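# Move the DR box onto the grey mat, DR up

## Task

Set the box labelled DR down on the grey mat so that its big DR marking points upward, keep every other box upright inside the bin, and end with neither arm in contact with anything that is not part of the robot.

## Robot and tools

Robot: two arms, left_arm and right_arm, each ending in a five-digit hand (index, middle, ring, thumb). right_arm has a right hand; left_arm has its mirror image. Calibrated bases in the scene frame: left_arm (-0.068, +0.668, 0) m, right_arm (-0.069, -0.614, 0) m, both almost unrotated. Cameras: cam_high, cam_left_wrist, cam_right_wrist, each 672x504. A camera stand sits behind the arms.

Scene frame: origin at table-top height, halfway between the nominal bases. +z is up, +x points out over the table, and left_arm is on the +y side. Image left and right do not match the arm names. Printed positions can be off by a few cm.

Hand point axes: +z runs along straight fingers toward the tips, and +y points out of the palm face, which sits at y = -0.062. On the right hand +x points away from the thumb; on the left hand +x points toward it. Straight fingertips end about 0.156 m beyond the hand point along +z. A rigid mast near the wrist on the palm side can strike objects.

ROW (the same in every tool): 48 numbers, each in [-1, 1], always covering both arms. Order: left dx, dy, dz, rx, ry, rz; then 16 left hand motor goals; left current_limit, speed; then the same 24 for the right arm. dx..rz are offsets, not poses. They run along scene-frame axes and are measured from that arm's Hand target as it stood when the action or move began. Every row and every list entry counts from that same start point, not from the row before, and each new call starts from the new Hand target, so sending an offset again moves the arm again. 1.0 equals 0.6 m or 180 degrees. rx, ry, rz together form one rotation vector about the Hand target's position. All six at 0 means stay at, or go back to, the Hand target. Orientation is clipped to within 32 degrees of the measured orientation at each step.

Hand numbers are absolute goals, not offsets. Each runs linearly between the hinge's two stops. Motor order: index_mcp, index_abd, index_pip, index_dip, middle_mcp, middle_abd, middle_pip, middle_dip, ring_mcp, ring_abd, ring_pip, ring_dip, thumb_cmc, thumb_axl, thumb_mcp, thumb_ipl. Straight values: finger _mcp +0.75, _abd 0.00, _pip +0.58, _dip +0.70; thumb_cmc +0.71, thumb_axl +0.68, thumb_mcp +0.23, thumb_ipl +0.17. Lower values curl the fingers toward the palm, and thumb_cmc toward -1 brings the thumb in front of the palm. current_limit maps -1 to 0 mA and +1 to 550 mA. speed sets the motor rate to (speed+1)/2 of 8.5 rad/s. The starting values are +0.4 and -0.6. A 0 is a real goal, so to leave a hand unchanged, copy back its hand_goal, hand_current_limit and hand_speed.

execute_actions(actions, cameras): actions is a list of actions. Each action is up to 15 rows, one per 1/30 s step; a shorter action keeps its last row for the remaining steps. An action lasts 0.5 s. An empty list returns state, the scene number and images. cameras takes names, ["all"] or [].

move(target, speed, blend, stop_force, zero, blocking, cameras): straight-line paths toward one row or a list of up to 15 rows. Every entry is offset from the same Hand targets, and all paths share at most 10 s. speed is in m/s, from 0.002 to 3.2, default 0.25; rotation is limited to twice that in rad/s. A list can give one speed per target. blend is a corner radius in m (0 means stop at each point). stop_force is in N, 4 to 120, one value for both arms. It ends an arm's path when the wrist senses that much push against the motion; after that the arm backs off slightly but keeps pressing somewhat. Do not use stop_force when moving off a contact or while turning the hand. zero (default true) re-zeroes the sensor before the move. blocking=false returns after 0.5 s and cannot be combined with stop_force. The result adds a move: line giving the ending (done, off_target, moving, held, fault) and limits (paced means clipped, held means steps withheld). Paths do not avoid obstacles, and the hand lags and overshoots more at high speed. Route around an arm's own base, not close past it.

wait(seconds 0..10, cameras) lets time pass with the last commands held. stop(cameras) brakes a running move. zoom_image(camera, region [x0,y0,x1,y1], at most 504 by 504 px) enlarges part of the latest image. zero_wrist_force(arm) re-zeroes that wrist sensor. finished_scene(scene) ends the scene for good.

Results: end_effector_position (m), end_effector_quat_wxyz and velocities in the scene frame. Hand target is the last commanded pose and the base for the next offsets. The hand often settles short of it; send the remaining distance as an offset. Other fields: joint positions and torques; Wrist force and Wrist torque in the hand's own axes, plus a peak line; and per motor hand_goal, hand_measured, hand_current_ma and hand_state (moving, goal, blocked, overload). Warnings appear as MOTOR HOT or a FAULT line.

Avoid: outside force near 150 N or joint torques beyond 310/310/141/50.7/50.7/50.7 N m. Either stops the arm for 10 s. Aiming even slightly past a firm surface can do this, so approach slowly. Also avoid any contact between the arms, including a hand gripping the other hand. A motor that draws 495 mA or more for 5 s shuts down. Motor heat at 85 °C stops the arm for 30 to 60 s, so do not stretch out or hold loads for long. Do not drop, throw or slam the box, hit fixed objects, tip the other boxes, or let anything leave the table. Release the box only once it is still, then move both hands clear before finishing.

Each tool is called after ">>>" by a JSON object that holds its "api" and its "payload".

## Session

>>> {"api": "execute_actions", "payload": {"actions": []}}

Scene clock: 0.00 s.
left_arm: end_effector_position=(+0.4071, +0.2363, +0.2520) hand_goal=(+0.754, +0.000, +0.576, +0.696, +0.754, +0.000, +0.576, +0.696, +0.754, +0.000, +0.576, +0.696, +0.714, +0.678, +0.226, +0.168) hand_measured=(+0.754, +0.000, +0.576, +0.696, +0.754, +0.000, +0.576, +0.696, +0.754, +0.000, +0.576, +0.696, +0.714, +0.678, +0.226, +0.168) hand_current_ma=(+0, +0, +0, +0, +0, +0, +0, +0, +0, +0, +0, +0, +0, +0, +0, +0) hand_state=(goal, goal, goal, goal, goal, goal, goal, goal, goal, goal, goal, goal, goal, goal, goal, goal) hand_current_limit=0.40 hand_speed=-0.60 end_effector_quat_wxyz=(+0.507, +0.354, +0.724, +0.306) | right_arm: end_effector_position=(+0.3081, -0.1987, +0.1311) hand_goal=(+0.754, +0.000, +0.576, +0.696, +0.754, +0.000, +0.576, +0.696, +0.754, +0.000, +0.576, +0.696, +0.714, +0.678, +0.226, +0.168) hand_measured=(+0.754, +0.000, +0.576, +0.696, +0.754, +0.000, +0.576, +0.696, +0.754, +0.000, +0.576, +0.696, +0.714, +0.678, +0.226, +0.168) hand_current_ma=(+0, +0, +0, +0, +0, +0, +0, +0, +0, +0, +0, +0, +0, +0, +0, +0) hand_state=(goal, goal, goal, goal, goal, goal, goal, goal, goal, goal, goal, goal, goal, goal, goal, overload) hand_current_limit=0.40 hand_speed=-0.60 end_effector_quat_wxyz=(+0.083, +0.067, +0.968, -0.229)
Joint positions: left_arm=[-1.479 -1.065 1.948 0.638 0.304 1.05] | right_arm=[0.663 -1.197 1.956 1.004 2.026 2.405]
Joint velocities: within noise
Joint torques (N m): no reading
Wrist force (N): no reading
Wrist torque (N m): no reading
Wrist force, peak (N): no reading
Hand target: left_arm +0.4071, +0.2363, +0.2520; +0.507, +0.354, +0.724, +0.306 | right_arm +0.3081, -0.1987, +0.1311; +0.083, +0.067, +0.968, -0.229

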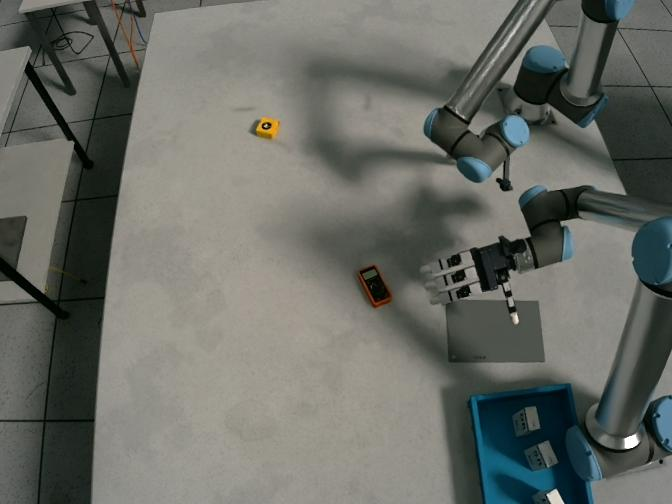

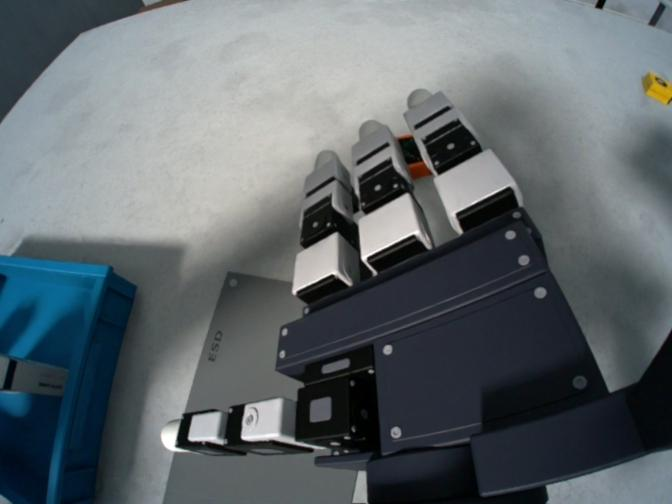

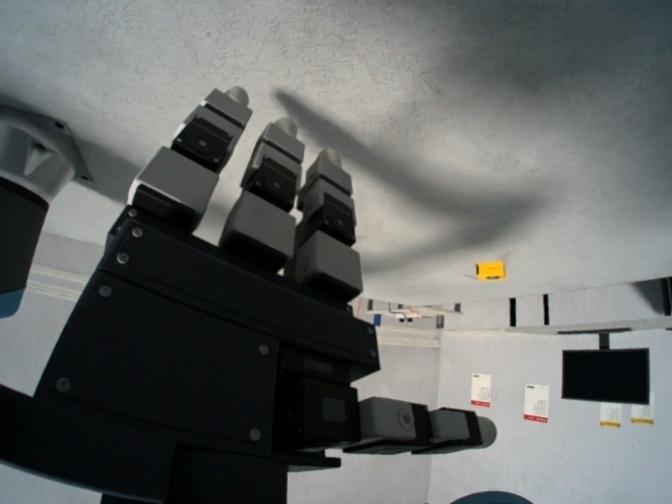

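>>> {"api": "zoom_image", "payload": {"camera": "cam_high", "region": [430, 290, 672, 504]}}

>>> {"api": "zoom_image", "payload": {"camera": "cam_high", "region": [470, 390, 600, 504]}}

>>> {"api": "zoom_image", "payload": {"camera": "cam_left_wrist", "region": [0, 240, 250, 504]}}

Scaled by 2.083 from the camera's 672x504 image, which has a finer 960x720 frame.

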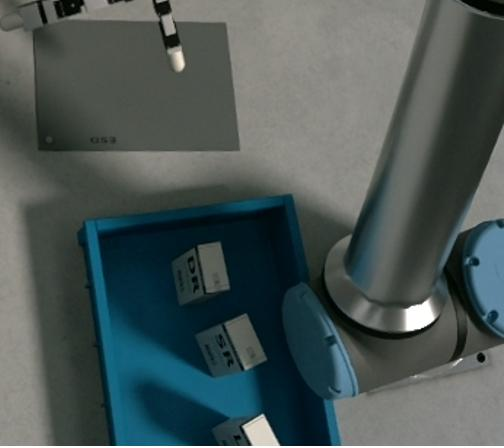

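Scaled by 3.877 from the camera's 672x504 image, which has a finer 960x720 frame.

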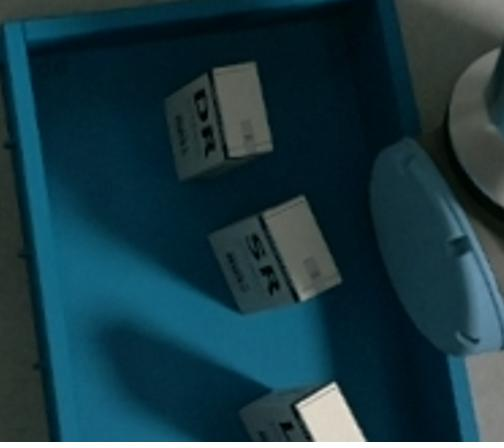

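Scaled by 1.909 from the camera's 672x504 image, which has a finer 960x720 frame.

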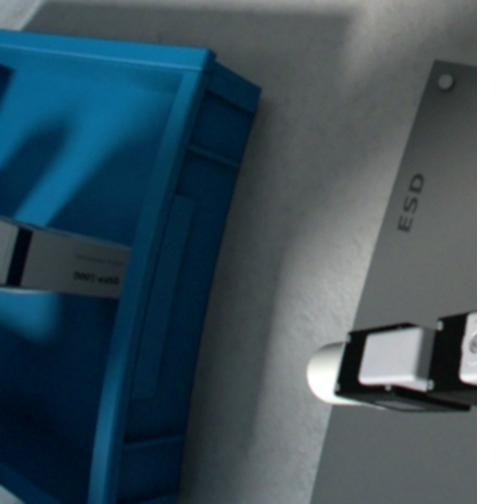

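>>> {"api": "move", "payload": {"target": [0.105,0.44,0.197,0.0984,0.3977,-0.1816,0.754,0,0.576,0.696,0.754,0,0.576,0.696,0.754,0,0.576,0.696,0.714,0.678,0.226,0.168,0.4,-0.6,0,0,0,0,0,0,0.754,0,0.576,0.696,0.754,0,0.576,0.696,0.754,0,0.576,0.696,0.714,0.678,0.226,0.168,0.4,-0.6], "speed": 0.35, "cameras": ["all"]}}

Scene clock: 164.60 s.
left_arm: end_effector_position=(+0.4701, +0.5003, +0.3702) hand_goal=(+0.754, +0.000, +0.576, +0.696, +0.754, +0.000, +0.576, +0.696, +0.754, +0.000, +0.576, +0.696, +0.714, +0.678, +0.226, +0.168) hand_measured=(+0.756, +0.000, +0.576, +0.696, +0.756, +0.000, +0.576, +0.696, +0.756, +0.000, +0.576, +0.696, +0.716, +0.678, +0.224, +0.168) hand_current_ma=(+7, +0, +3, +0, +6, +0, +3, +0, +6, +0, +3, +0, +14, -4, -14, -2) hand_state=(goal, goal, goal, goal, goal, goal, goal, goal, goal, goal, goal, goal, goal, goal, goal, goal) hand_current_limit=0.40 hand_speed=-0.60 end_effector_quat_wxyz=(+0.000, +0.707, +0.707, +0.000) | right_arm: end_effector_position=(+0.3081, -0.1987, +0.1311) hand_goal=(+0.754, +0.000, +0.576, +0.696, +0.754, +0.000, +0.576, +0.696, +0.754, +0.000, +0.576, +0.696, +0.714, +0.678, +0.226, +0.168) hand_measured=(+0.752, +0.000, +0.576, +0.696, +0.752, +0.000, +0.576, +0.696, +0.752, +0.000, +0.576, +0.696, +0.712, +0.678, +0.224, +0.168) hand_current_ma=(-3, +0, +1, +0, -3, +0, +1, +0, -3, +0, +1, +0, -1, -1, -2, +0) hand_state=(goal, goal, goal, goal, goal, goal, goal, goal, goal, goal, goal, goal, goal, goal, goal, overload) hand_current_limit=0.40 hand_speed=-0.60 end_effector_quat_wxyz=(+0.083, +0.067, +0.968, -0.229)
Joint positions: left_arm=[-0.772 -1.513 1.825 1.258 1.571 2.383] | right_arm=[0.663 -1.197 1.956 1.004 2.026 2.405]
Joint torques (N m): left_arm=[20.27 -26.32 -48.49 5.19 3.12 1.92] | right_arm=[3.28 -61.13 -26.73 4.28 1.26 -0.05]
Wrist force (N): left_arm=[-2.1 3.4 1.9] | right_arm=[-0.1 0.0 -0.1]
Wrist torque (N m): left_arm=[-0.09 0.05 -0.20] | right_arm=[0.01 0.00 0.00]
Wrist force, peak (N): left_arm=[-2.3 3.5 2.0] | right_arm=[-0.1 0.4 -0.2]
Hand target: left_arm +0.4701, +0.5003, +0.3702; +0.000, +0.707, +0.707, +0.000 | right_arm +0.3081, -0.1987, +0.1311; +0.083, +0.067, +0.968, -0.229
Off the commanded pose: left_arm 0.000 m, 0 deg | right_arm 0.000 m, 0 deg.
move: done

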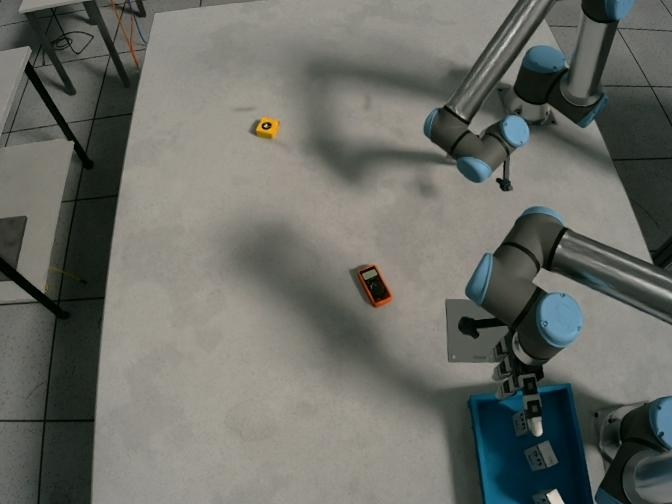

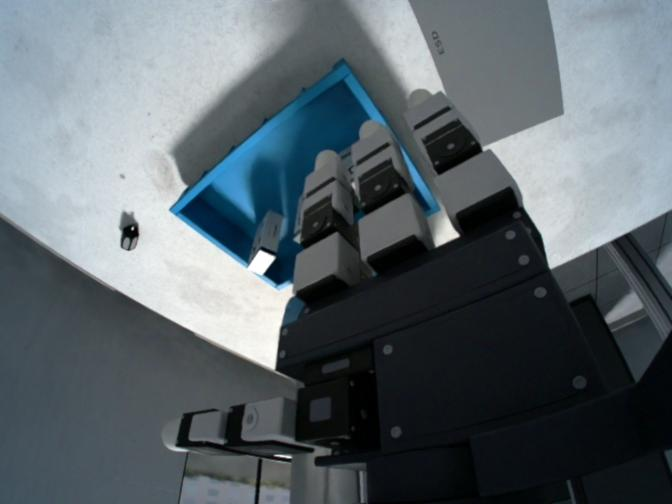

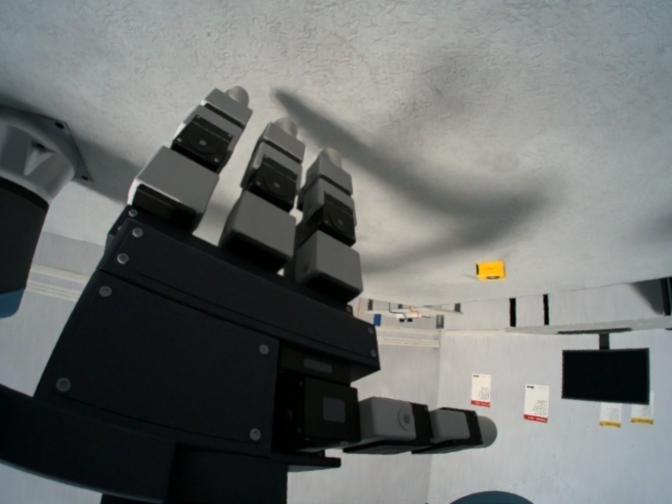

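>>> {"api": "move", "payload": {"target": [0.0,-0.2,-0.03,0,0,0,0.754,0,0.576,0.696,0.754,0,0.576,0.696,0.754,0,0.576,0.696,0.714,0.678,0.226,0.168,0.4,-0.6,0,0,0,0,0,0,0.754,0,0.576,0.696,0.754,0,0.576,0.696,0.754,0,0.576,0.696,0.714,0.678,0.226,0.168,0.4,-0.6], "speed": 0.35, "cameras": ["cam_high","cam_left_wrist"]}}

>>> {"api": "zoom_image", "payload": {"camera": "cam_left_wrist", "region": [100, 50, 350, 300]}}

>>> {"api": "zoom_image", "payload": {"camera": "cam_high", "region": [440, 370, 610, 504]}}

Scene clock: 173.77 s.
left_arm: end_effector_position=(+0.4701, +0.3804, +0.3523) hand_goal=(+0.754, +0.000, +0.576, +0.696, +0.754, +0.000, +0.576, +0.696, +0.754, +0.000, +0.576, +0.696, +0.714, +0.678, +0.226, +0.168) hand_measured=(+0.756, +0.000, +0.576, +0.696, +0.756, +0.000, +0.576, +0.696, +0.756, +0.000, +0.576, +0.696, +0.716, +0.678, +0.224, +0.168) hand_current_ma=(+6, +0, +3, +0, +5, +0, +3, +0, +5, +0, +3, +0, +13, -4, -15, -2) hand_state=(goal, goal, goal, goal, goal, goal, goal, goal, goal, goal, goal, goal, goal, goal, goal, goal) hand_current_limit=0.40 hand_speed=-0.60 end_effector_quat_wxyz=(+0.000, +0.707, +0.707, +0.000) | right_arm: end_effector_position=(+0.3081, -0.1987, +0.1311) hand_goal=(+0.754, +0.000, +0.576, +0.696, +0.754, +0.000, +0.576, +0.696, +0.754, +0.000, +0.576, +0.696, +0.714, +0.678, +0.226, +0.168) hand_measured=(+0.752, +0.000, +0.576, +0.696, +0.752, +0.000, +0.576, +0.696, +0.752, +0.000, +0.576, +0.696, +0.712, +0.678, +0.224, +0.168) hand_current_ma=(-3, +0, +1, +0, -3, +0, +1, +0, -3, +0, +1, +0, -1, -1, -2, +0) hand_state=(goal, goal, goal, goal, goal, goal, goal, goal, goal, goal, goal, goal, goal, goal, goal, overload) hand_current_limit=0.40 hand_speed=-0.60 end_effector_quat_wxyz=(+0.083, +0.067, +0.968, -0.229)
Joint positions: left_arm=[-0.935 -1.406 1.738 1.238 1.571 2.22] | right_arm=[0.663 -1.197 1.956 1.004 2.026 2.405]
Joint torques (N m): left_arm=[-19.08 -37.57 -48.92 4.36 -3.5 -1.75] | right_arm=[2.06 -62.18 -26.43 4.18 1.35 0.02]
Wrist force (N): left_arm=[-2.1 3.1 1.6] | right_arm=[0.0 -0.1 0.0]
Wrist torque (N m): left_arm=[-0.07 0.09 -0.07] | right_arm=[-0.01 0.00 0.00]
Wrist force, peak (N): left_arm=[-4.2 3.1 1.9] | right_arm=[-0.4 0.0 -0.3]
Hand target: left_arm +0.4701, +0.3803, +0.3522; +0.000, +0.707, +0.707, +0.000 | right_arm +0.3081, -0.1987, +0.1311; +0.083, +0.067, +0.968, -0.229
Off the commanded pose: left_arm 0.000 m, 0 deg | right_arm 0.000 m, 0 deg.
move: done
Images, in order (width x height): cam_high 672x504, cam_left_wrist 672x504.

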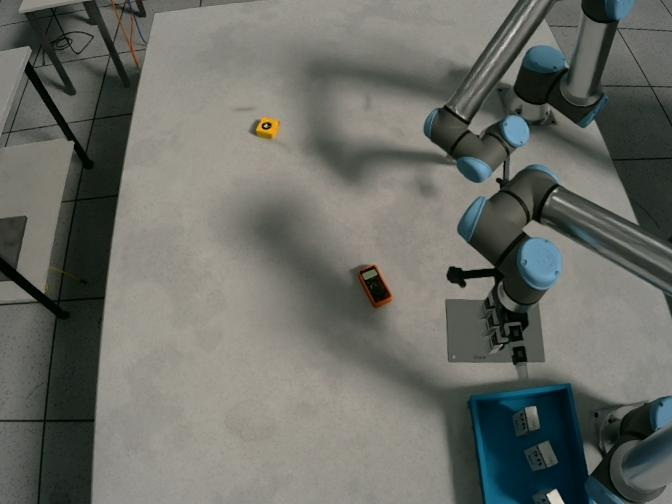

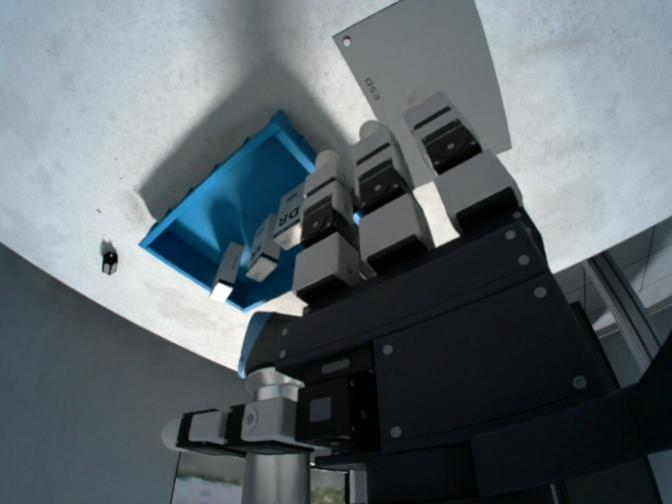

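Scaled by 2.016 from the camera's 672x504 image, which has a finer 960x720 frame.

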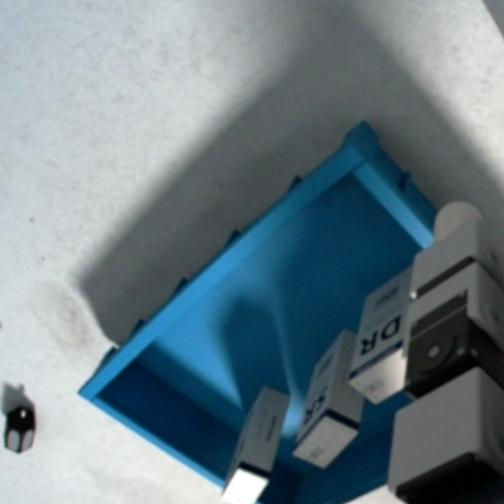

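Scaled by 2.965 from the camera's 672x504 image, which has a finer 960x720 frame.

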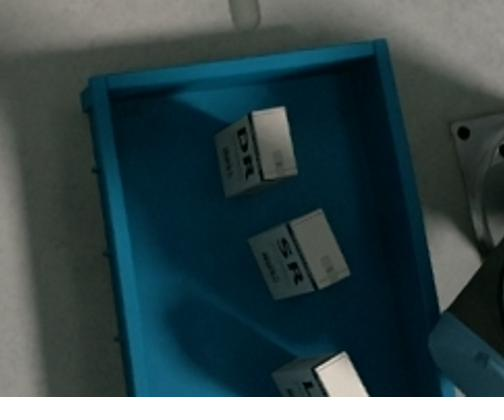

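>>> {"api": "move", "payload": {"target": [-0.05,-0.1333,-0.1,0,0,0,0.754,0,0.576,0.696,0.754,0,0.576,0.696,0.754,0,0.576,0.696,0.714,0.678,0.226,0.168,0.4,-0.6,0,0,0,0,0,0,0.754,0,0.576,0.696,0.754,0,0.576,0.696,0.754,0,0.576,0.696,0.714,0.678,0.226,0.168,0.4,-0.6], "speed": 0.35, "cameras": ["cam_left_wrist"]}}

>>> {"api": "zoom_image", "payload": {"camera": "cam_left_wrist", "region": [150, 130, 310, 310]}}

Scene clock: 196.10 s.
left_arm: end_effector_position=(+0.4401, +0.3005, +0.2923) hand_goal=(+0.754, +0.000, +0.576, +0.696, +0.754, +0.000, +0.576, +0.696, +0.754, +0.000, +0.576, +0.696, +0.714, +0.678, +0.226, +0.168) hand_measured=(+0.756, +0.000, +0.576, +0.696, +0.754, +0.000, +0.576, +0.696, +0.754, +0.000, +0.576, +0.696, +0.716, +0.678, +0.224, +0.168) hand_current_ma=(+5, +0, +3, +0, +4, +0, +3, +0, +4, +0, +3, +0, +12, -4, -16, -2) hand_state=(goal, goal, goal, goal, goal, goal, goal, goal, goal, goal, goal, goal, goal, goal, goal, goal) hand_current_limit=0.40 hand_speed=-0.60 end_effector_quat_wxyz=(+0.000, +0.707, +0.707, +0.000) | right_arm: end_effector_position=(+0.3081, -0.1987, +0.1311) hand_goal=(+0.754, +0.000, +0.576, +0.696, +0.754, +0.000, +0.576, +0.696, +0.754, +0.000, +0.576, +0.696, +0.714, +0.678, +0.226, +0.168) hand_measured=(+0.752, +0.000, +0.576, +0.696, +0.752, +0.000, +0.576, +0.696, +0.752, +0.000, +0.576, +0.696, +0.712, +0.678, +0.224, +0.168) hand_current_ma=(-3, +0, +1, +0, -3, +0, +1, +0, -3, +0, +1, +0, -1, -1, -2, +0) hand_state=(goal, goal, goal, goal, goal, goal, goal, goal, goal, goal, goal, goal, goal, goal, goal, overload) hand_current_limit=0.40 hand_speed=-0.60 end_effector_quat_wxyz=(+0.083, +0.067, +0.968, -0.229)
Joint positions: left_arm=[-1.064 -1.327 1.753 1.144 1.571 2.091] | right_arm=[0.663 -1.197 1.956 1.004 2.026 2.405]
Joint torques (N m): left_arm=[-20.26 -39.47 -46.87 1.92 -3.55 -2.24] | right_arm=[3.98 -60.97 -26.47 4.1 1.5 -0.02]
Wrist force (N): left_arm=[-1.4 3.1 2.1] | right_arm=[0.0 -0.1 -0.3]
Wrist torque (N m): left_arm=[-0.10 0.00 0.02] | right_arm=[0.01 0.00 0.00]
Wrist force, peak (N): left_arm=[-2.5 2.6 3.3] | right_arm=[-0.4 0.1 0.1]
Hand target: left_arm +0.4401, +0.3003, +0.2922; +0.000, +0.707, +0.707, +0.000 | right_arm +0.3081, -0.1987, +0.1311; +0.083, +0.067, +0.968, -0.229
Off the commanded pose: left_arm 0.000 m, 0 deg | right_arm 0.000 m, 0 deg.
move: done
Images, in order (width x height): cam_left_wrist 672x504.

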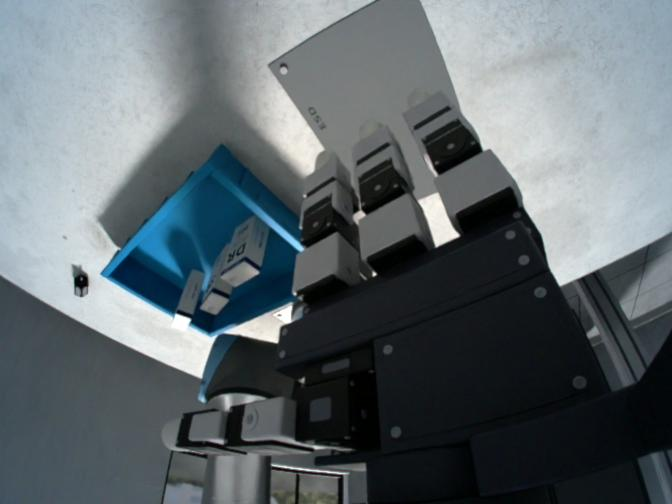

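Scaled by 2.800 from the camera's 672x504 image, which has a finer 960x720 frame.

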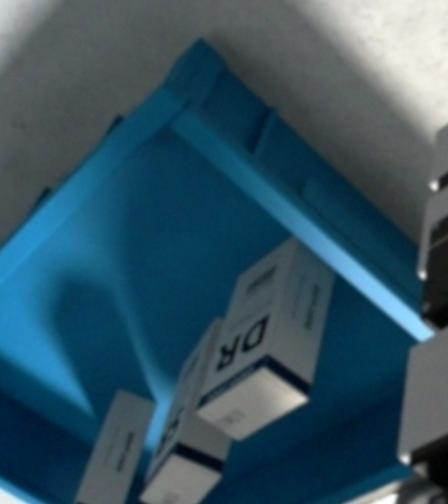

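>>> {"api": "move", "payload": {"target": [[-0.1,0.25,0.113,0,0,0.5,0.836,0,-0.255,0.145,0.836,0,-0.255,0.145,0.616,0,-0.883,-0.174,-0.571,0.677,-0.022,0.168,0.4,-0.6,0,0,0,0,0,0,0.754,0,0.576,0.696,0.754,0,0.576,0.696,0.754,0,0.576,0.696,0.714,0.678,0.226,0.168,0.4,-0.6],[-0.317,0.4945,-0.054,-0.1348,0.4687,0.5937,0.836,0,-0.255,0.145,0.836,0,-0.255,0.145,0.616,0,-0.883,-0.174,-0.571,0.677,-0.022,0.168,0.4,-0.6,0,0,0,0,0,0,0.754,0,0.576,0.696,0.754,0,0.576,0.696,0.754,0,0.576,0.696,0.714,0.678,0.226,0.168,0.4,-0.6]], "speed": 0.35, "blend": 0.03, "cameras": ["cam_high","cam_left_wrist"]}}

>>> {"api": "zoom_image", "payload": {"camera": "cam_high", "region": [440, 350, 640, 504]}}

Scene clock: 361.13 s.
left_arm: end_effector_position=(+0.2499, +0.5970, +0.2598) hand_goal=(+0.836, +0.000, -0.254, +0.146, +0.836, +0.000, -0.254, +0.146, +0.616, +0.000, -0.882, -0.174, -0.570, +0.678, -0.022, +0.168) hand_measured=(+0.832, +0.000, -0.252, +0.150, +0.832, +0.000, -0.252, +0.148, +0.614, +0.000, -0.876, -0.172, -0.574, +0.678, -0.024, +0.168) hand_current_ma=(-19, +0, +11, +14, -16, +0, +9, +13, -6, +0, +26, +12, -22, -4, -12, -2) hand_state=(goal, goal, goal, goal, goal, goal, goal, goal, goal, goal, goal, goal, goal, goal, goal, goal) hand_current_limit=0.40 hand_speed=-0.60 end_effector_quat_wxyz=(-0.287, -0.259, +0.763, -0.519) | right_arm: end_effector_position=(+0.3081, -0.1987, +0.1311) hand_goal=(+0.754, +0.000, +0.576, +0.696, +0.754, +0.000, +0.576, +0.696, +0.754, +0.000, +0.576, +0.696, +0.714, +0.678, +0.226, +0.168) hand_measured=(+0.752, +0.000, +0.576, +0.696, +0.752, +0.000, +0.576, +0.696, +0.752, +0.000, +0.576, +0.696, +0.712, +0.678, +0.224, +0.168) hand_current_ma=(-3, +0, +1, +0, -3, +0, +1, +0, -3, +0, +1, +0, -1, -1, -2, +0) hand_state=(goal, goal, goal, goal, goal, goal, goal, goal, goal, goal, goal, goal, goal, goal, goal, overload) hand_current_limit=0.40 hand_speed=-0.60 end_effector_quat_wxyz=(+0.083, +0.067, +0.968, -0.229)
Joint positions: left_arm=[-0.104 -1.304 2.161 0.982 2.828 1.02] | right_arm=[0.663 -1.197 1.956 1.004 2.026 2.405]
Joint torques (N m): left_arm=[20.47 -29.6 -16.18 4.8 5.59 1.45] | right_arm=[4.28 -61.43 -26.57 4.56 1.3 0.2]
Wrist force (N): left_arm=[-5.0 6.5 -1.6] | right_arm=[-0.4 -0.1 -0.1]
Wrist torque (N m): left_arm=[0.51 0.20 -0.55] | right_arm=[-0.01 0.05 -0.04]
Wrist force, peak (N): left_arm=[-5.3 7.7 -2.0] | right_arm=[-0.3 0.3 0.4]
Hand target: left_arm +0.2499, +0.5970, +0.2598; -0.287, -0.259, +0.763, -0.519 | right_arm +0.3081, -0.1987, +0.1311; +0.083, +0.067, +0.968, -0.229
Off the commanded pose: left_arm 0.000 m, 0 deg | right_arm 0.000 m, 0 deg.
move: done
Images, in order (width x height): cam_high 672x504, cam_left_wrist 672x504.

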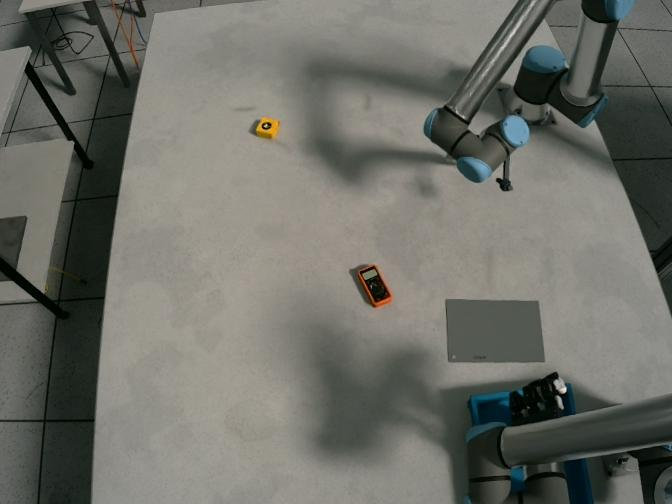

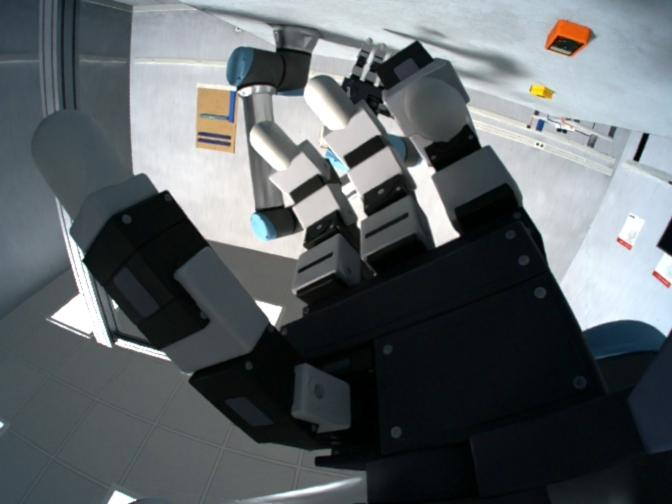

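Scaled by 2.520 from the camera's 672x504 image, which has a finer 960x720 frame.

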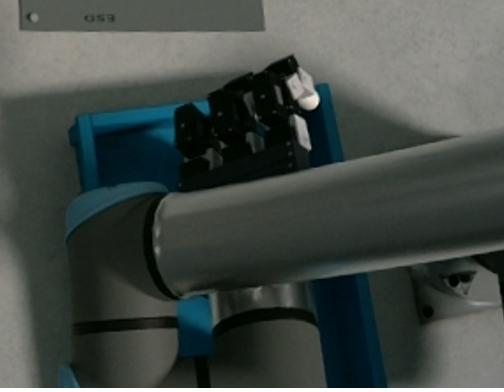

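>>> {"api": "move", "payload": {"target": [0,0,-0.1,0,0,0,0.836,0,-0.255,0.145,0.836,0,-0.255,0.145,0.616,0,-0.883,-0.174,-0.571,0.677,-0.022,0.168,0.4,-0.6,0,0,0,0,0,0,0.754,0,0.576,0.696,0.754,0,0.576,0.696,0.754,0,0.576,0.696,0.714,0.678,0.226,0.168,0.4,-0.6], "speed": 0.3, "cameras": ["cam_left_wrist"]}}

>>> {"api": "zoom_image", "payload": {"camera": "cam_left_wrist", "region": [30, 0, 500, 350]}}

Scene clock: 373.20 s.
left_arm: end_effector_position=(+0.2499, +0.5971, +0.1999) hand_goal=(+0.836, +0.000, -0.254, +0.146, +0.836, +0.000, -0.254, +0.146, +0.616, +0.000, -0.882, -0.174, -0.570, +0.678, -0.022, +0.168) hand_measured=(+0.832, +0.000, -0.252, +0.150, +0.832, +0.000, -0.252, +0.148, +0.614, +0.000, -0.876, -0.172, -0.576, +0.678, -0.024, +0.168) hand_current_ma=(-20, +0, +11, +14, -17, +0, +9, +13, -6, +0, +25, +12, -24, -4, -12, -2) hand_state=(goal, goal, goal, goal, goal, goal, goal, goal, goal, goal, goal, goal, goal, goal, goal, goal) hand_current_limit=0.40 hand_speed=-0.60 end_effector_quat_wxyz=(-0.287, -0.259, +0.763, -0.519) | right_arm: end_effector_position=(+0.3081, -0.1987, +0.1311) hand_goal=(+0.754, +0.000, +0.576, +0.696, +0.754, +0.000, +0.576, +0.696, +0.754, +0.000, +0.576, +0.696, +0.714, +0.678, +0.226, +0.168) hand_measured=(+0.752, +0.000, +0.576, +0.696, +0.752, +0.000, +0.576, +0.696, +0.752, +0.000, +0.576, +0.696, +0.712, +0.678, +0.224, +0.168) hand_current_ma=(-3, +0, +1, +0, -3, +0, +1, +0, -3, +0, +1, +0, -1, -1, -2, +0) hand_state=(goal, goal, goal, goal, goal, goal, goal, goal, goal, goal, goal, goal, goal, goal, goal, overload) hand_current_limit=0.40 hand_speed=-0.60 end_effector_quat_wxyz=(+0.083, +0.067, +0.968, -0.229)
Joint positions: left_arm=[-0.104 -1.21 2.187 0.861 2.828 1.02] | right_arm=[0.663 -1.197 1.956 1.004 2.026 2.405]
Joint torques (N m): left_arm=[-20.61 -39.05 -11.46 1.59 2.57 -2.4] | right_arm=[2.91 -59.78 -27.27 4.03 1.35 0.1]
Wrist force (N): left_arm=[-5.2 6.5 -1.4] | right_arm=[-0.2 -0.1 -0.1]
Wrist torque (N m): left_arm=[0.53 0.24 -0.43] | right_arm=[0.00 0.02 -0.02]
Wrist force, peak (N): left_arm=[-5.8 7.4 -0.8] | right_arm=[0.1 0.5 0.1]
Hand target: left_arm +0.2499, +0.5970, +0.1998; -0.287, -0.259, +0.763, -0.519 | right_arm +0.3081, -0.1987, +0.1311; +0.083, +0.067, +0.968, -0.229
Off the commanded pose: left_arm 0.000 m, 0 deg | right_arm 0.000 m, 0 deg.
move: done
Images, in order (width x height): cam_left_wrist 672x504.

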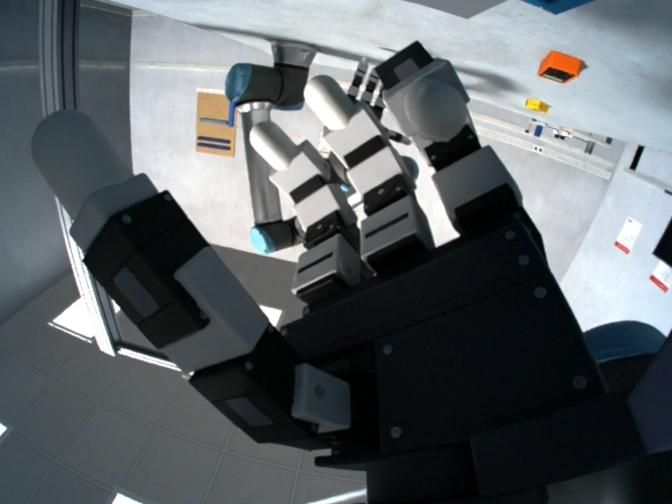

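Scaled by 1.072 from the camera's 672x504 image, which has a finer 960x720 frame.

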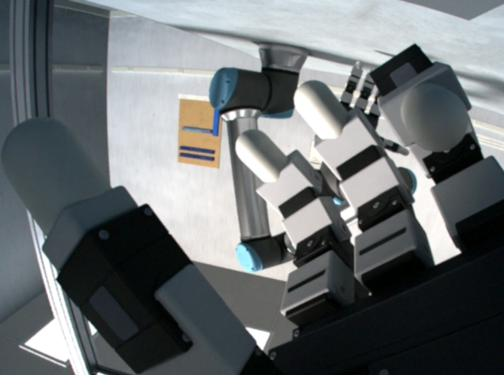

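>>> {"api": "move", "payload": {"target": [0,0,-0.0833,0,0,0,0.836,0,-0.255,0.145,0.836,0,-0.255,0.145,0.616,0,-0.883,-0.174,-0.571,0.677,-0.022,0.168,0.4,-0.6,0,0,0,0,0,0,0.754,0,0.576,0.696,0.754,0,0.576,0.696,0.754,0,0.576,0.696,0.714,0.678,0.226,0.168,0.4,-0.6], "speed": 0.15, "cameras": ["cam_high","cam_left_wrist"]}}

>>> {"api": "zoom_image", "payload": {"camera": "cam_left_wrist", "region": [30, 0, 500, 350]}}

Scene clock: 388.67 s.
left_arm: end_effector_position=(+0.2499, +0.5971, +0.1499) hand_goal=(+0.836, +0.000, -0.254, +0.146, +0.836, +0.000, -0.254, +0.146, +0.616, +0.000, -0.882, -0.174, -0.570, +0.678, -0.022, +0.168) hand_measured=(+0.832, +0.000, -0.252, +0.150, +0.858, +0.024, -0.258, +0.134, +0.614, +0.000, -0.876, -0.172, -0.576, +0.678, -0.024, +0.168) hand_current_ma=(-20, +0, +11, +14, +113, +102, -21, -56, -7, +0, +25, +12, -24, -4, -12, -2) hand_state=(goal, goal, goal, goal, blocked, blocked, goal, goal, goal, goal, goal, goal, goal, goal, goal, goal) hand_current_limit=0.40 hand_speed=-0.60 end_effector_quat_wxyz=(-0.287, -0.259, +0.763, -0.519) | right_arm: end_effector_position=(+0.3081, -0.1987, +0.1311) hand_goal=(+0.754, +0.000, +0.576, +0.696, +0.754, +0.000, +0.576, +0.696, +0.754, +0.000, +0.576, +0.696, +0.714, +0.678, +0.226, +0.168) hand_measured=(+0.752, +0.000, +0.576, +0.696, +0.752, +0.000, +0.576, +0.696, +0.752, +0.000, +0.576, +0.696, +0.712, +0.678, +0.224, +0.168) hand_current_ma=(-3, +0, +1, +0, -3, +0, +1, +0, -3, +0, +1, +0, -1, -1, -2, +0) hand_state=(goal, goal, goal, goal, goal, goal, goal, goal, goal, goal, goal, goal, goal, goal, goal, overload) hand_current_limit=0.40 hand_speed=-0.60 end_effector_quat_wxyz=(+0.083, +0.067, +0.968, -0.229)
Joint positions: left_arm=[-0.104 -1.124 2.2 0.762 2.828 1.02] | right_arm=[0.663 -1.197 1.956 1.004 2.026 2.405]
Joint torques (N m): left_arm=[-17.35 -32.91 -7.16 0.68 -0.6 -1.43] | right_arm=[2.79 -63.12 -26.54 4.22 0.99 0.1]
Wrist force (N): left_arm=[-0.4 2.1 -3.4] | right_arm=[-0.3 0.0 0.2]
Wrist torque (N m): left_arm=[0.77 0.53 -0.31] | right_arm=[-0.01 0.03 -0.02]
Wrist force, peak (N): left_arm=[-5.7 7.2 -1.3] | right_arm=[-0.5 -0.3 0.1]
Hand target: left_arm +0.2499, +0.5970, +0.1499; -0.287, -0.259, +0.763, -0.519 | right_arm +0.3081, -0.1987, +0.1311; +0.083, +0.067, +0.968, -0.229
Off the commanded pose: left_arm 0.000 m, 0 deg | right_arm 0.000 m, 0 deg.
move: done
Images, in order (width x height): cam_high 672x504, cam_left_wrist 672x504.

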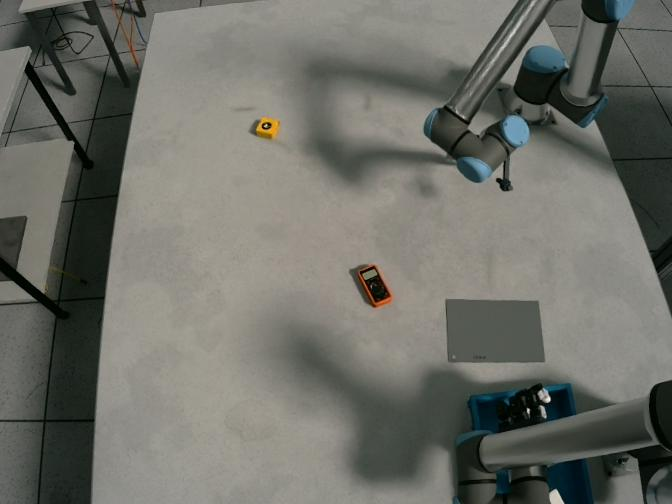

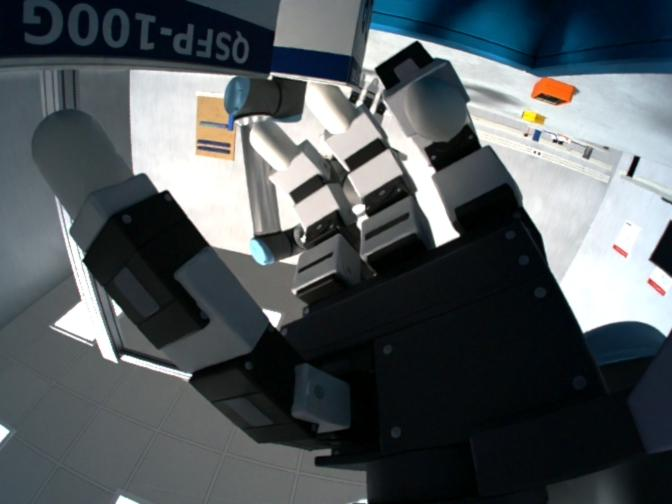

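Scaled by 1.072 from the camera's 672x504 image, which has a finer 960x720 frame.

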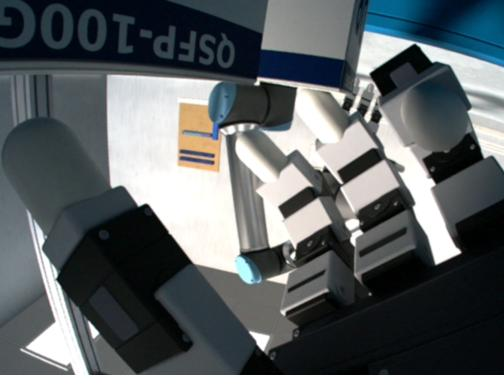

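>>> {"api": "move", "payload": {"target": [0,0,0.04,0,0,0,0.836,0,-0.255,0.145,0.836,0,-0.255,0.145,0.616,0,-0.883,-0.174,-0.571,0.677,-0.022,0.168,0.4,-0.6,0,0,0,0,0,0,0.754,0,0.576,0.696,0.754,0,0.576,0.696,0.754,0,0.576,0.696,0.714,0.678,0.226,0.168,0.4,-0.6], "speed": 0.15, "cameras": ["cam_left_wrist"]}}

>>> {"api": "zoom_image", "payload": {"camera": "cam_left_wrist", "region": [0, 0, 504, 200]}}

Scene clock: 406.60 s.
left_arm: end_effector_position=(+0.2499, +0.5970, +0.1738) hand_goal=(+0.836, +0.000, -0.254, +0.146, +0.836, +0.000, -0.254, +0.146, +0.616, +0.000, -0.882, -0.174, -0.570, +0.678, -0.022, +0.168) hand_measured=(+0.832, +0.000, -0.252, +0.150, +0.832, +0.000, -0.258, +0.144, +0.614, +0.000, -0.876, -0.172, -0.576, +0.678, -0.024, +0.168) hand_current_ma=(-20, +0, +11, +14, -15, +4, -16, -11, -7, +0, +25, +12, -24, -4, -12, -2) hand_state=(goal, goal, goal, goal, goal, goal, goal, goal, goal, goal, goal, goal, goal, goal, goal, goal) hand_current_limit=0.40 hand_speed=-0.60 end_effector_quat_wxyz=(-0.287, -0.259, +0.763, -0.519) | right_arm: end_effector_position=(+0.3081, -0.1987, +0.1311) hand_goal=(+0.754, +0.000, +0.576, +0.696, +0.754, +0.000, +0.576, +0.696, +0.754, +0.000, +0.576, +0.696, +0.714, +0.678, +0.226, +0.168) hand_measured=(+0.752, +0.000, +0.576, +0.696, +0.752, +0.000, +0.576, +0.696, +0.752, +0.000, +0.576, +0.696, +0.712, +0.678, +0.224, +0.168) hand_current_ma=(-3, +0, +1, +0, -3, +0, +1, +0, -3, +0, +1, +0, -1, -1, -2, +0) hand_state=(goal, goal, goal, goal, goal, goal, goal, goal, goal, goal, goal, goal, goal, goal, goal, overload) hand_current_limit=0.40 hand_speed=-0.60 end_effector_quat_wxyz=(+0.083, +0.067, +0.968, -0.229)
Joint positions: left_arm=[-0.104 -1.166 2.195 0.809 2.828 1.02] | right_arm=[0.663 -1.197 1.956 1.004 2.026 2.405]
Joint torques (N m): left_arm=[1.06 -56.59 -27.83 5.15 3.82 2.2] | right_arm=[1.54 -59.34 -25.95 3.85 1.11 0.19]
Wrist force (N): left_arm=[-4.9 6.4 -1.6] | right_arm=[-0.3 -0.1 -0.2]
Wrist torque (N m): left_arm=[0.50 0.16 -0.45] | right_arm=[0.01 0.04 -0.02]
Wrist force, peak (N): left_arm=[-5.4 6.7 -1.6] | right_arm=[-0.3 0.4 0.1]
Hand target: left_arm +0.2499, +0.5970, +0.1739; -0.287, -0.259, +0.763, -0.519 | right_arm +0.3081, -0.1987, +0.1311; +0.083, +0.067, +0.968, -0.229
Off the commanded pose: left_arm 0.000 m, 0 deg | right_arm 0.000 m, 0 deg.
move: done
Images, in order (width x height): cam_left_wrist 672x504.

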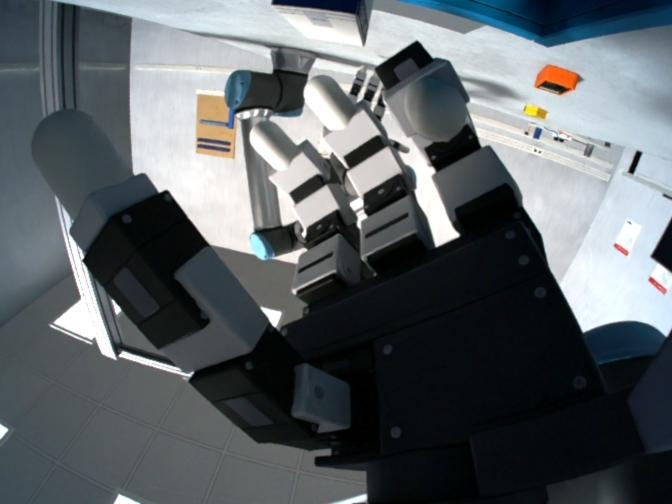

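Scaled by 1.000.

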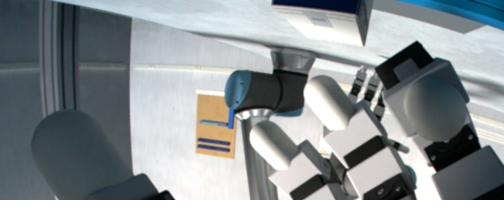

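>>> {"api": "zoom_image", "payload": {"camera": "cam_left_wrist", "region": [240, 0, 400, 90]}}

Scaled by 3.150 from the camera's 672x504 image, which has a finer 960x720 frame.

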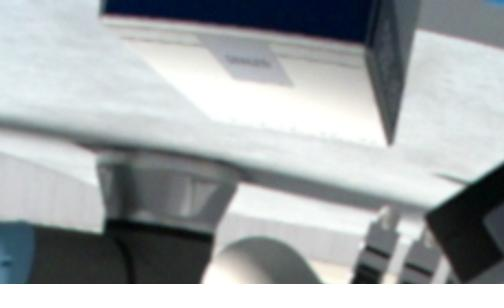

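>>> {"api": "move", "payload": {"target": [0.0508,-0.0578,-0.0148,-0.002,0.0282,-0.0279,0.836,0,-0.255,0.145,0.836,0,-0.255,0.145,0.616,0,-0.883,-0.174,-0.571,0.677,-0.079,0.168,0.4,-0.6,0,0,0,0,0,0,0.754,0,0.576,0.696,0.754,0,0.576,0.696,0.754,0,0.576,0.696,0.714,0.678,0.226,0.168,0.4,-0.6], "speed": 0.15, "cameras": ["cam_high","cam_left_wrist"]}}

>>> {"api": "zoom_image", "payload": {"camera": "cam_left_wrist", "region": [200, 0, 400, 120]}}

>>> {"api": "zoom_image", "payload": {"camera": "cam_high", "region": [440, 350, 640, 504]}}

Scene clock: 493.93 s.
left_arm: end_effector_position=(+0.2803, +0.5624, +0.1650) hand_goal=(+0.836, +0.000, -0.254, +0.146, +0.836, +0.000, -0.254, +0.146, +0.616, +0.000, -0.882, -0.174, -0.570, +0.678, -0.078, +0.168) hand_measured=(+0.832, +0.000, -0.252, +0.150, +0.832, +0.000, -0.258, +0.144, +0.614, +0.000, -0.876, -0.172, -0.576, +0.678, -0.076, +0.168) hand_current_ma=(-20, +0, +10, +14, -16, +2, -14, -11, -7, +0, +25, +12, -25, -4, +14, -2) hand_state=(goal, goal, goal, goal, goal, goal, goal, goal, goal, goal, goal, goal, goal, goal, goal, goal) hand_current_limit=0.40 hand_speed=-0.60 end_effector_quat_wxyz=(-0.343, -0.247, +0.758, -0.496) | right_arm: end_effector_position=(+0.3081, -0.1987, +0.1311) hand_goal=(+0.754, +0.000, +0.576, +0.696, +0.754, +0.000, +0.576, +0.696, +0.754, +0.000, +0.576, +0.696, +0.714, +0.678, +0.226, +0.168) hand_measured=(+0.752, +0.000, +0.576, +0.696, +0.752, +0.000, +0.576, +0.696, +0.752, +0.000, +0.576, +0.696, +0.712, +0.678, +0.224, +0.168) hand_current_ma=(-3, +0, +1, +0, -3, +0, +1, +0, -3, +0, +1, +0, -1, -1, -2, +0) hand_state=(goal, goal, goal, goal, goal, goal, goal, goal, goal, goal, goal, goal, goal, goal, goal, overload) hand_current_limit=0.40 hand_speed=-0.60 end_effector_quat_wxyz=(+0.083, +0.067, +0.968, -0.229)
Joint positions: left_arm=[-0.188 -1.064 2.118 0.901 2.844 1.051] | right_arm=[0.663 -1.197 1.956 1.004 2.026 2.405]
Joint torques (N m): left_arm=[-20.83 -44.83 -26.48 6.24 5.52 2.42] | right_arm=[1.22 -61.91 -26.67 4.09 1.2 0.2]
Wrist force (N): left_arm=[-5.0 6.3 -1.3] | right_arm=[0.1 -0.1 0.3]
Wrist torque (N m): left_arm=[0.53 0.19 -0.55] | right_arm=[-0.03 -0.02 0.01]
Wrist force, peak (N): left_arm=[-5.4 6.8 -1.5] | right_arm=[-0.5 0.0 0.0]
Hand target: left_arm +0.2804, +0.5624, +0.1650; -0.343, -0.247, +0.758, -0.496 | right_arm +0.3081, -0.1987, +0.1311; +0.083, +0.067, +0.968, -0.229
Off the commanded pose: left_arm 0.000 m, 0 deg | right_arm 0.000 m, 0 deg.
move: done
Images, in order (width x height): cam_high 672x504, cam_left_wrist 672x504.

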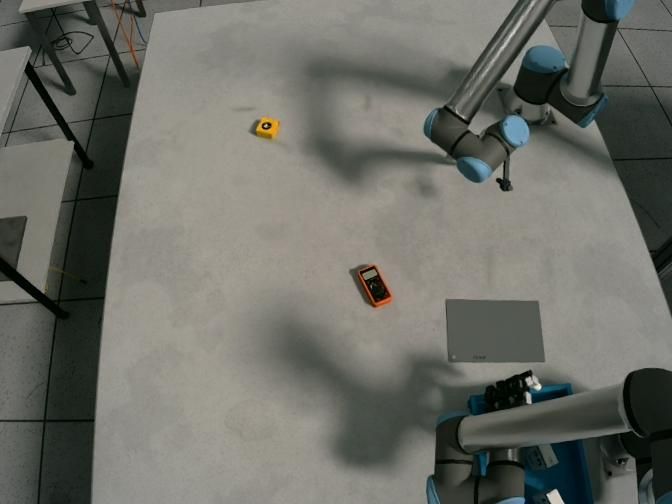

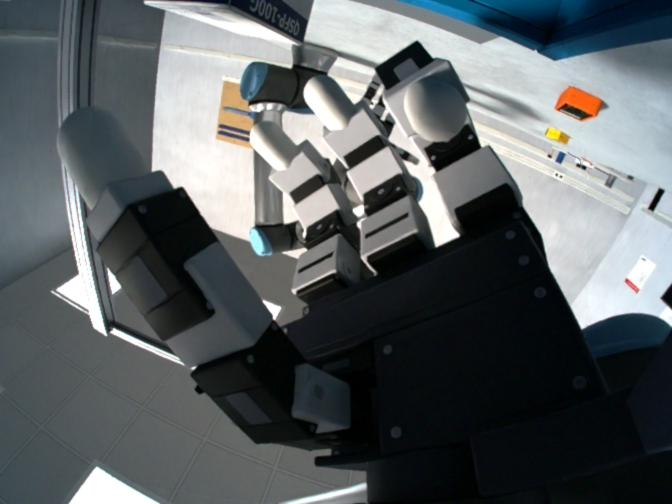

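Scaled by 2.520 from the camera's 672x504 image, which has a finer 960x720 frame.

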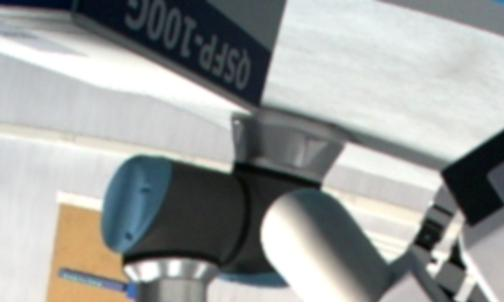

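Scaled by 2.520 from the camera's 672x504 image, which has a finer 960x720 frame.

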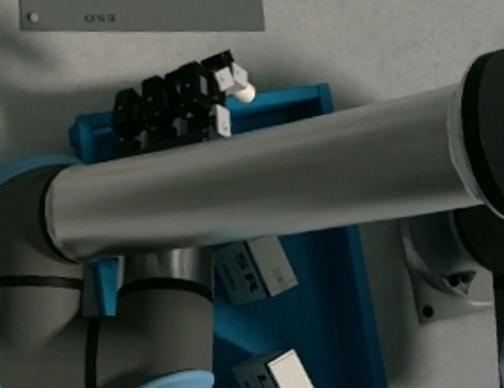

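>>> {"api": "move", "payload": {"target": [0,0.0077,-0.0583,0,0,0,0.836,0,-0.255,0.145,0.836,0,-0.255,0.145,0.616,0,-0.883,-0.174,-0.571,0.677,-0.079,0.168,0.4,-0.6,0,0,0,0,0,0,0.754,0,0.576,0.696,0.754,0,0.576,0.696,0.754,0,0.576,0.696,0.714,0.678,0.226,0.168,0.4,-0.6], "speed": 0.08, "cameras": ["cam_high","cam_left_wrist"]}}

Scene clock: 510.50 s.
left_arm: end_effector_position=(+0.2803, +0.5670, +0.1301) hand_goal=(+0.836, +0.000, -0.254, +0.146, +0.836, +0.000, -0.254, +0.146, +0.616, +0.000, -0.882, -0.174, -0.570, +0.678, -0.078, +0.168) hand_measured=(+0.832, +0.000, -0.252, +0.150, +0.832, +0.000, -0.258, +0.144, +0.614, +0.000, -0.876, -0.172, -0.576, +0.678, -0.076, +0.168) hand_current_ma=(-20, +0, +10, +14, -16, +2, -14, -11, -7, +0, +24, +12, -25, -4, +14, -2) hand_state=(goal, goal, goal, goal, goal, goal, goal, goal, goal, goal, goal, goal, goal, goal, goal, goal) hand_current_limit=0.40 hand_speed=-0.60 end_effector_quat_wxyz=(-0.343, -0.247, +0.758, -0.496) | right_arm: end_effector_position=(+0.3081, -0.1987, +0.1311) hand_goal=(+0.754, +0.000, +0.576, +0.696, +0.754, +0.000, +0.576, +0.696, +0.754, +0.000, +0.576, +0.696, +0.714, +0.678, +0.226, +0.168) hand_measured=(+0.752, +0.000, +0.576, +0.696, +0.752, +0.000, +0.576, +0.696, +0.752, +0.000, +0.576, +0.696, +0.712, +0.678, +0.224, +0.168) hand_current_ma=(-3, +0, +1, +0, -3, +0, +1, +0, -3, +0, +1, +0, -1, -1, -2, +0) hand_state=(goal, goal, goal, goal, goal, goal, goal, goal, goal, goal, goal, goal, goal, goal, goal, overload) hand_current_limit=0.40 hand_speed=-0.60 end_effector_quat_wxyz=(+0.083, +0.067, +0.968, -0.229)
Joint positions: left_arm=[-0.178 -0.999 2.121 0.862 2.84 1.081] | right_arm=[0.663 -1.197 1.956 1.004 2.026 2.405]
Joint torques (N m): left_arm=[19.6 -42 -14.33 1.44 -1.74 1.98] | right_arm=[1.38 -60.77 -27.18 3.92 1.27 0.27]
Wrist force (N): left_arm=[-5.3 6.1 -1.6] | right_arm=[-0.4 0.2 0.0]
Wrist torque (N m): left_arm=[0.53 0.25 -0.58] | right_arm=[0.03 0.04 -0.03]
Wrist force, peak (N): left_arm=[-5.6 7.0 -1.7] | right_arm=[-0.3 0.3 -0.2]
Hand target: left_arm +0.2804, +0.5670, +0.1300; -0.343, -0.247, +0.758, -0.496 | right_arm +0.3081, -0.1987, +0.1311; +0.083, +0.067, +0.968, -0.229
Off the commanded pose: left_arm 0.000 m, 0 deg | right_arm 0.000 m, 0 deg.
move: done
Images, in order (width x height): cam_high 672x504, cam_left_wrist 672x504.

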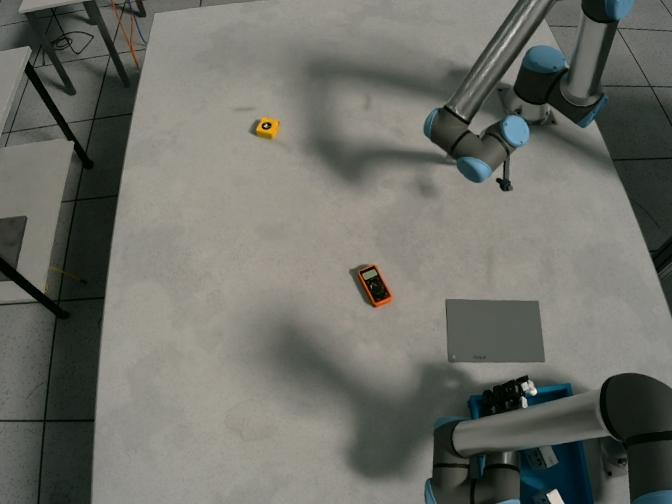

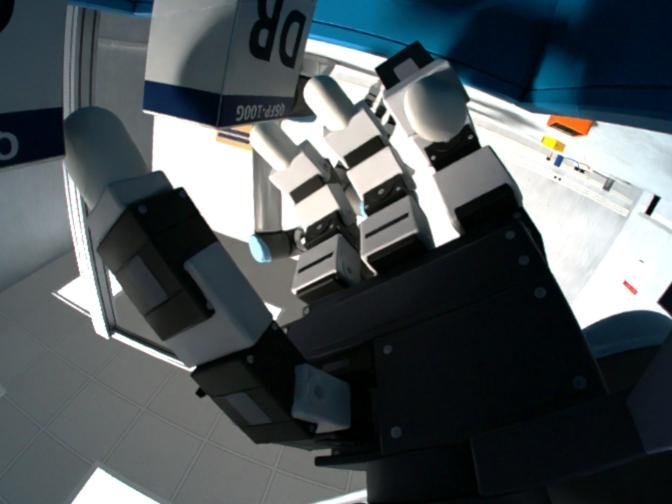

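>>> {"api": "zoom_image", "payload": {"camera": "cam_left_wrist", "region": [0, 0, 340, 200]}}

Scaled by 1.482 from the camera's 672x504 image, which has a finer 960x720 frame.

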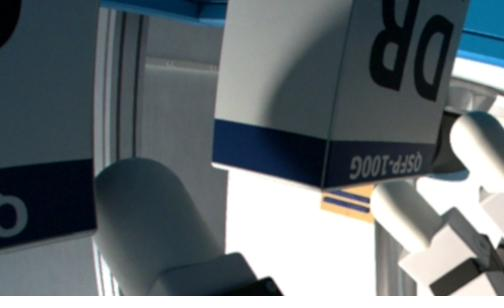

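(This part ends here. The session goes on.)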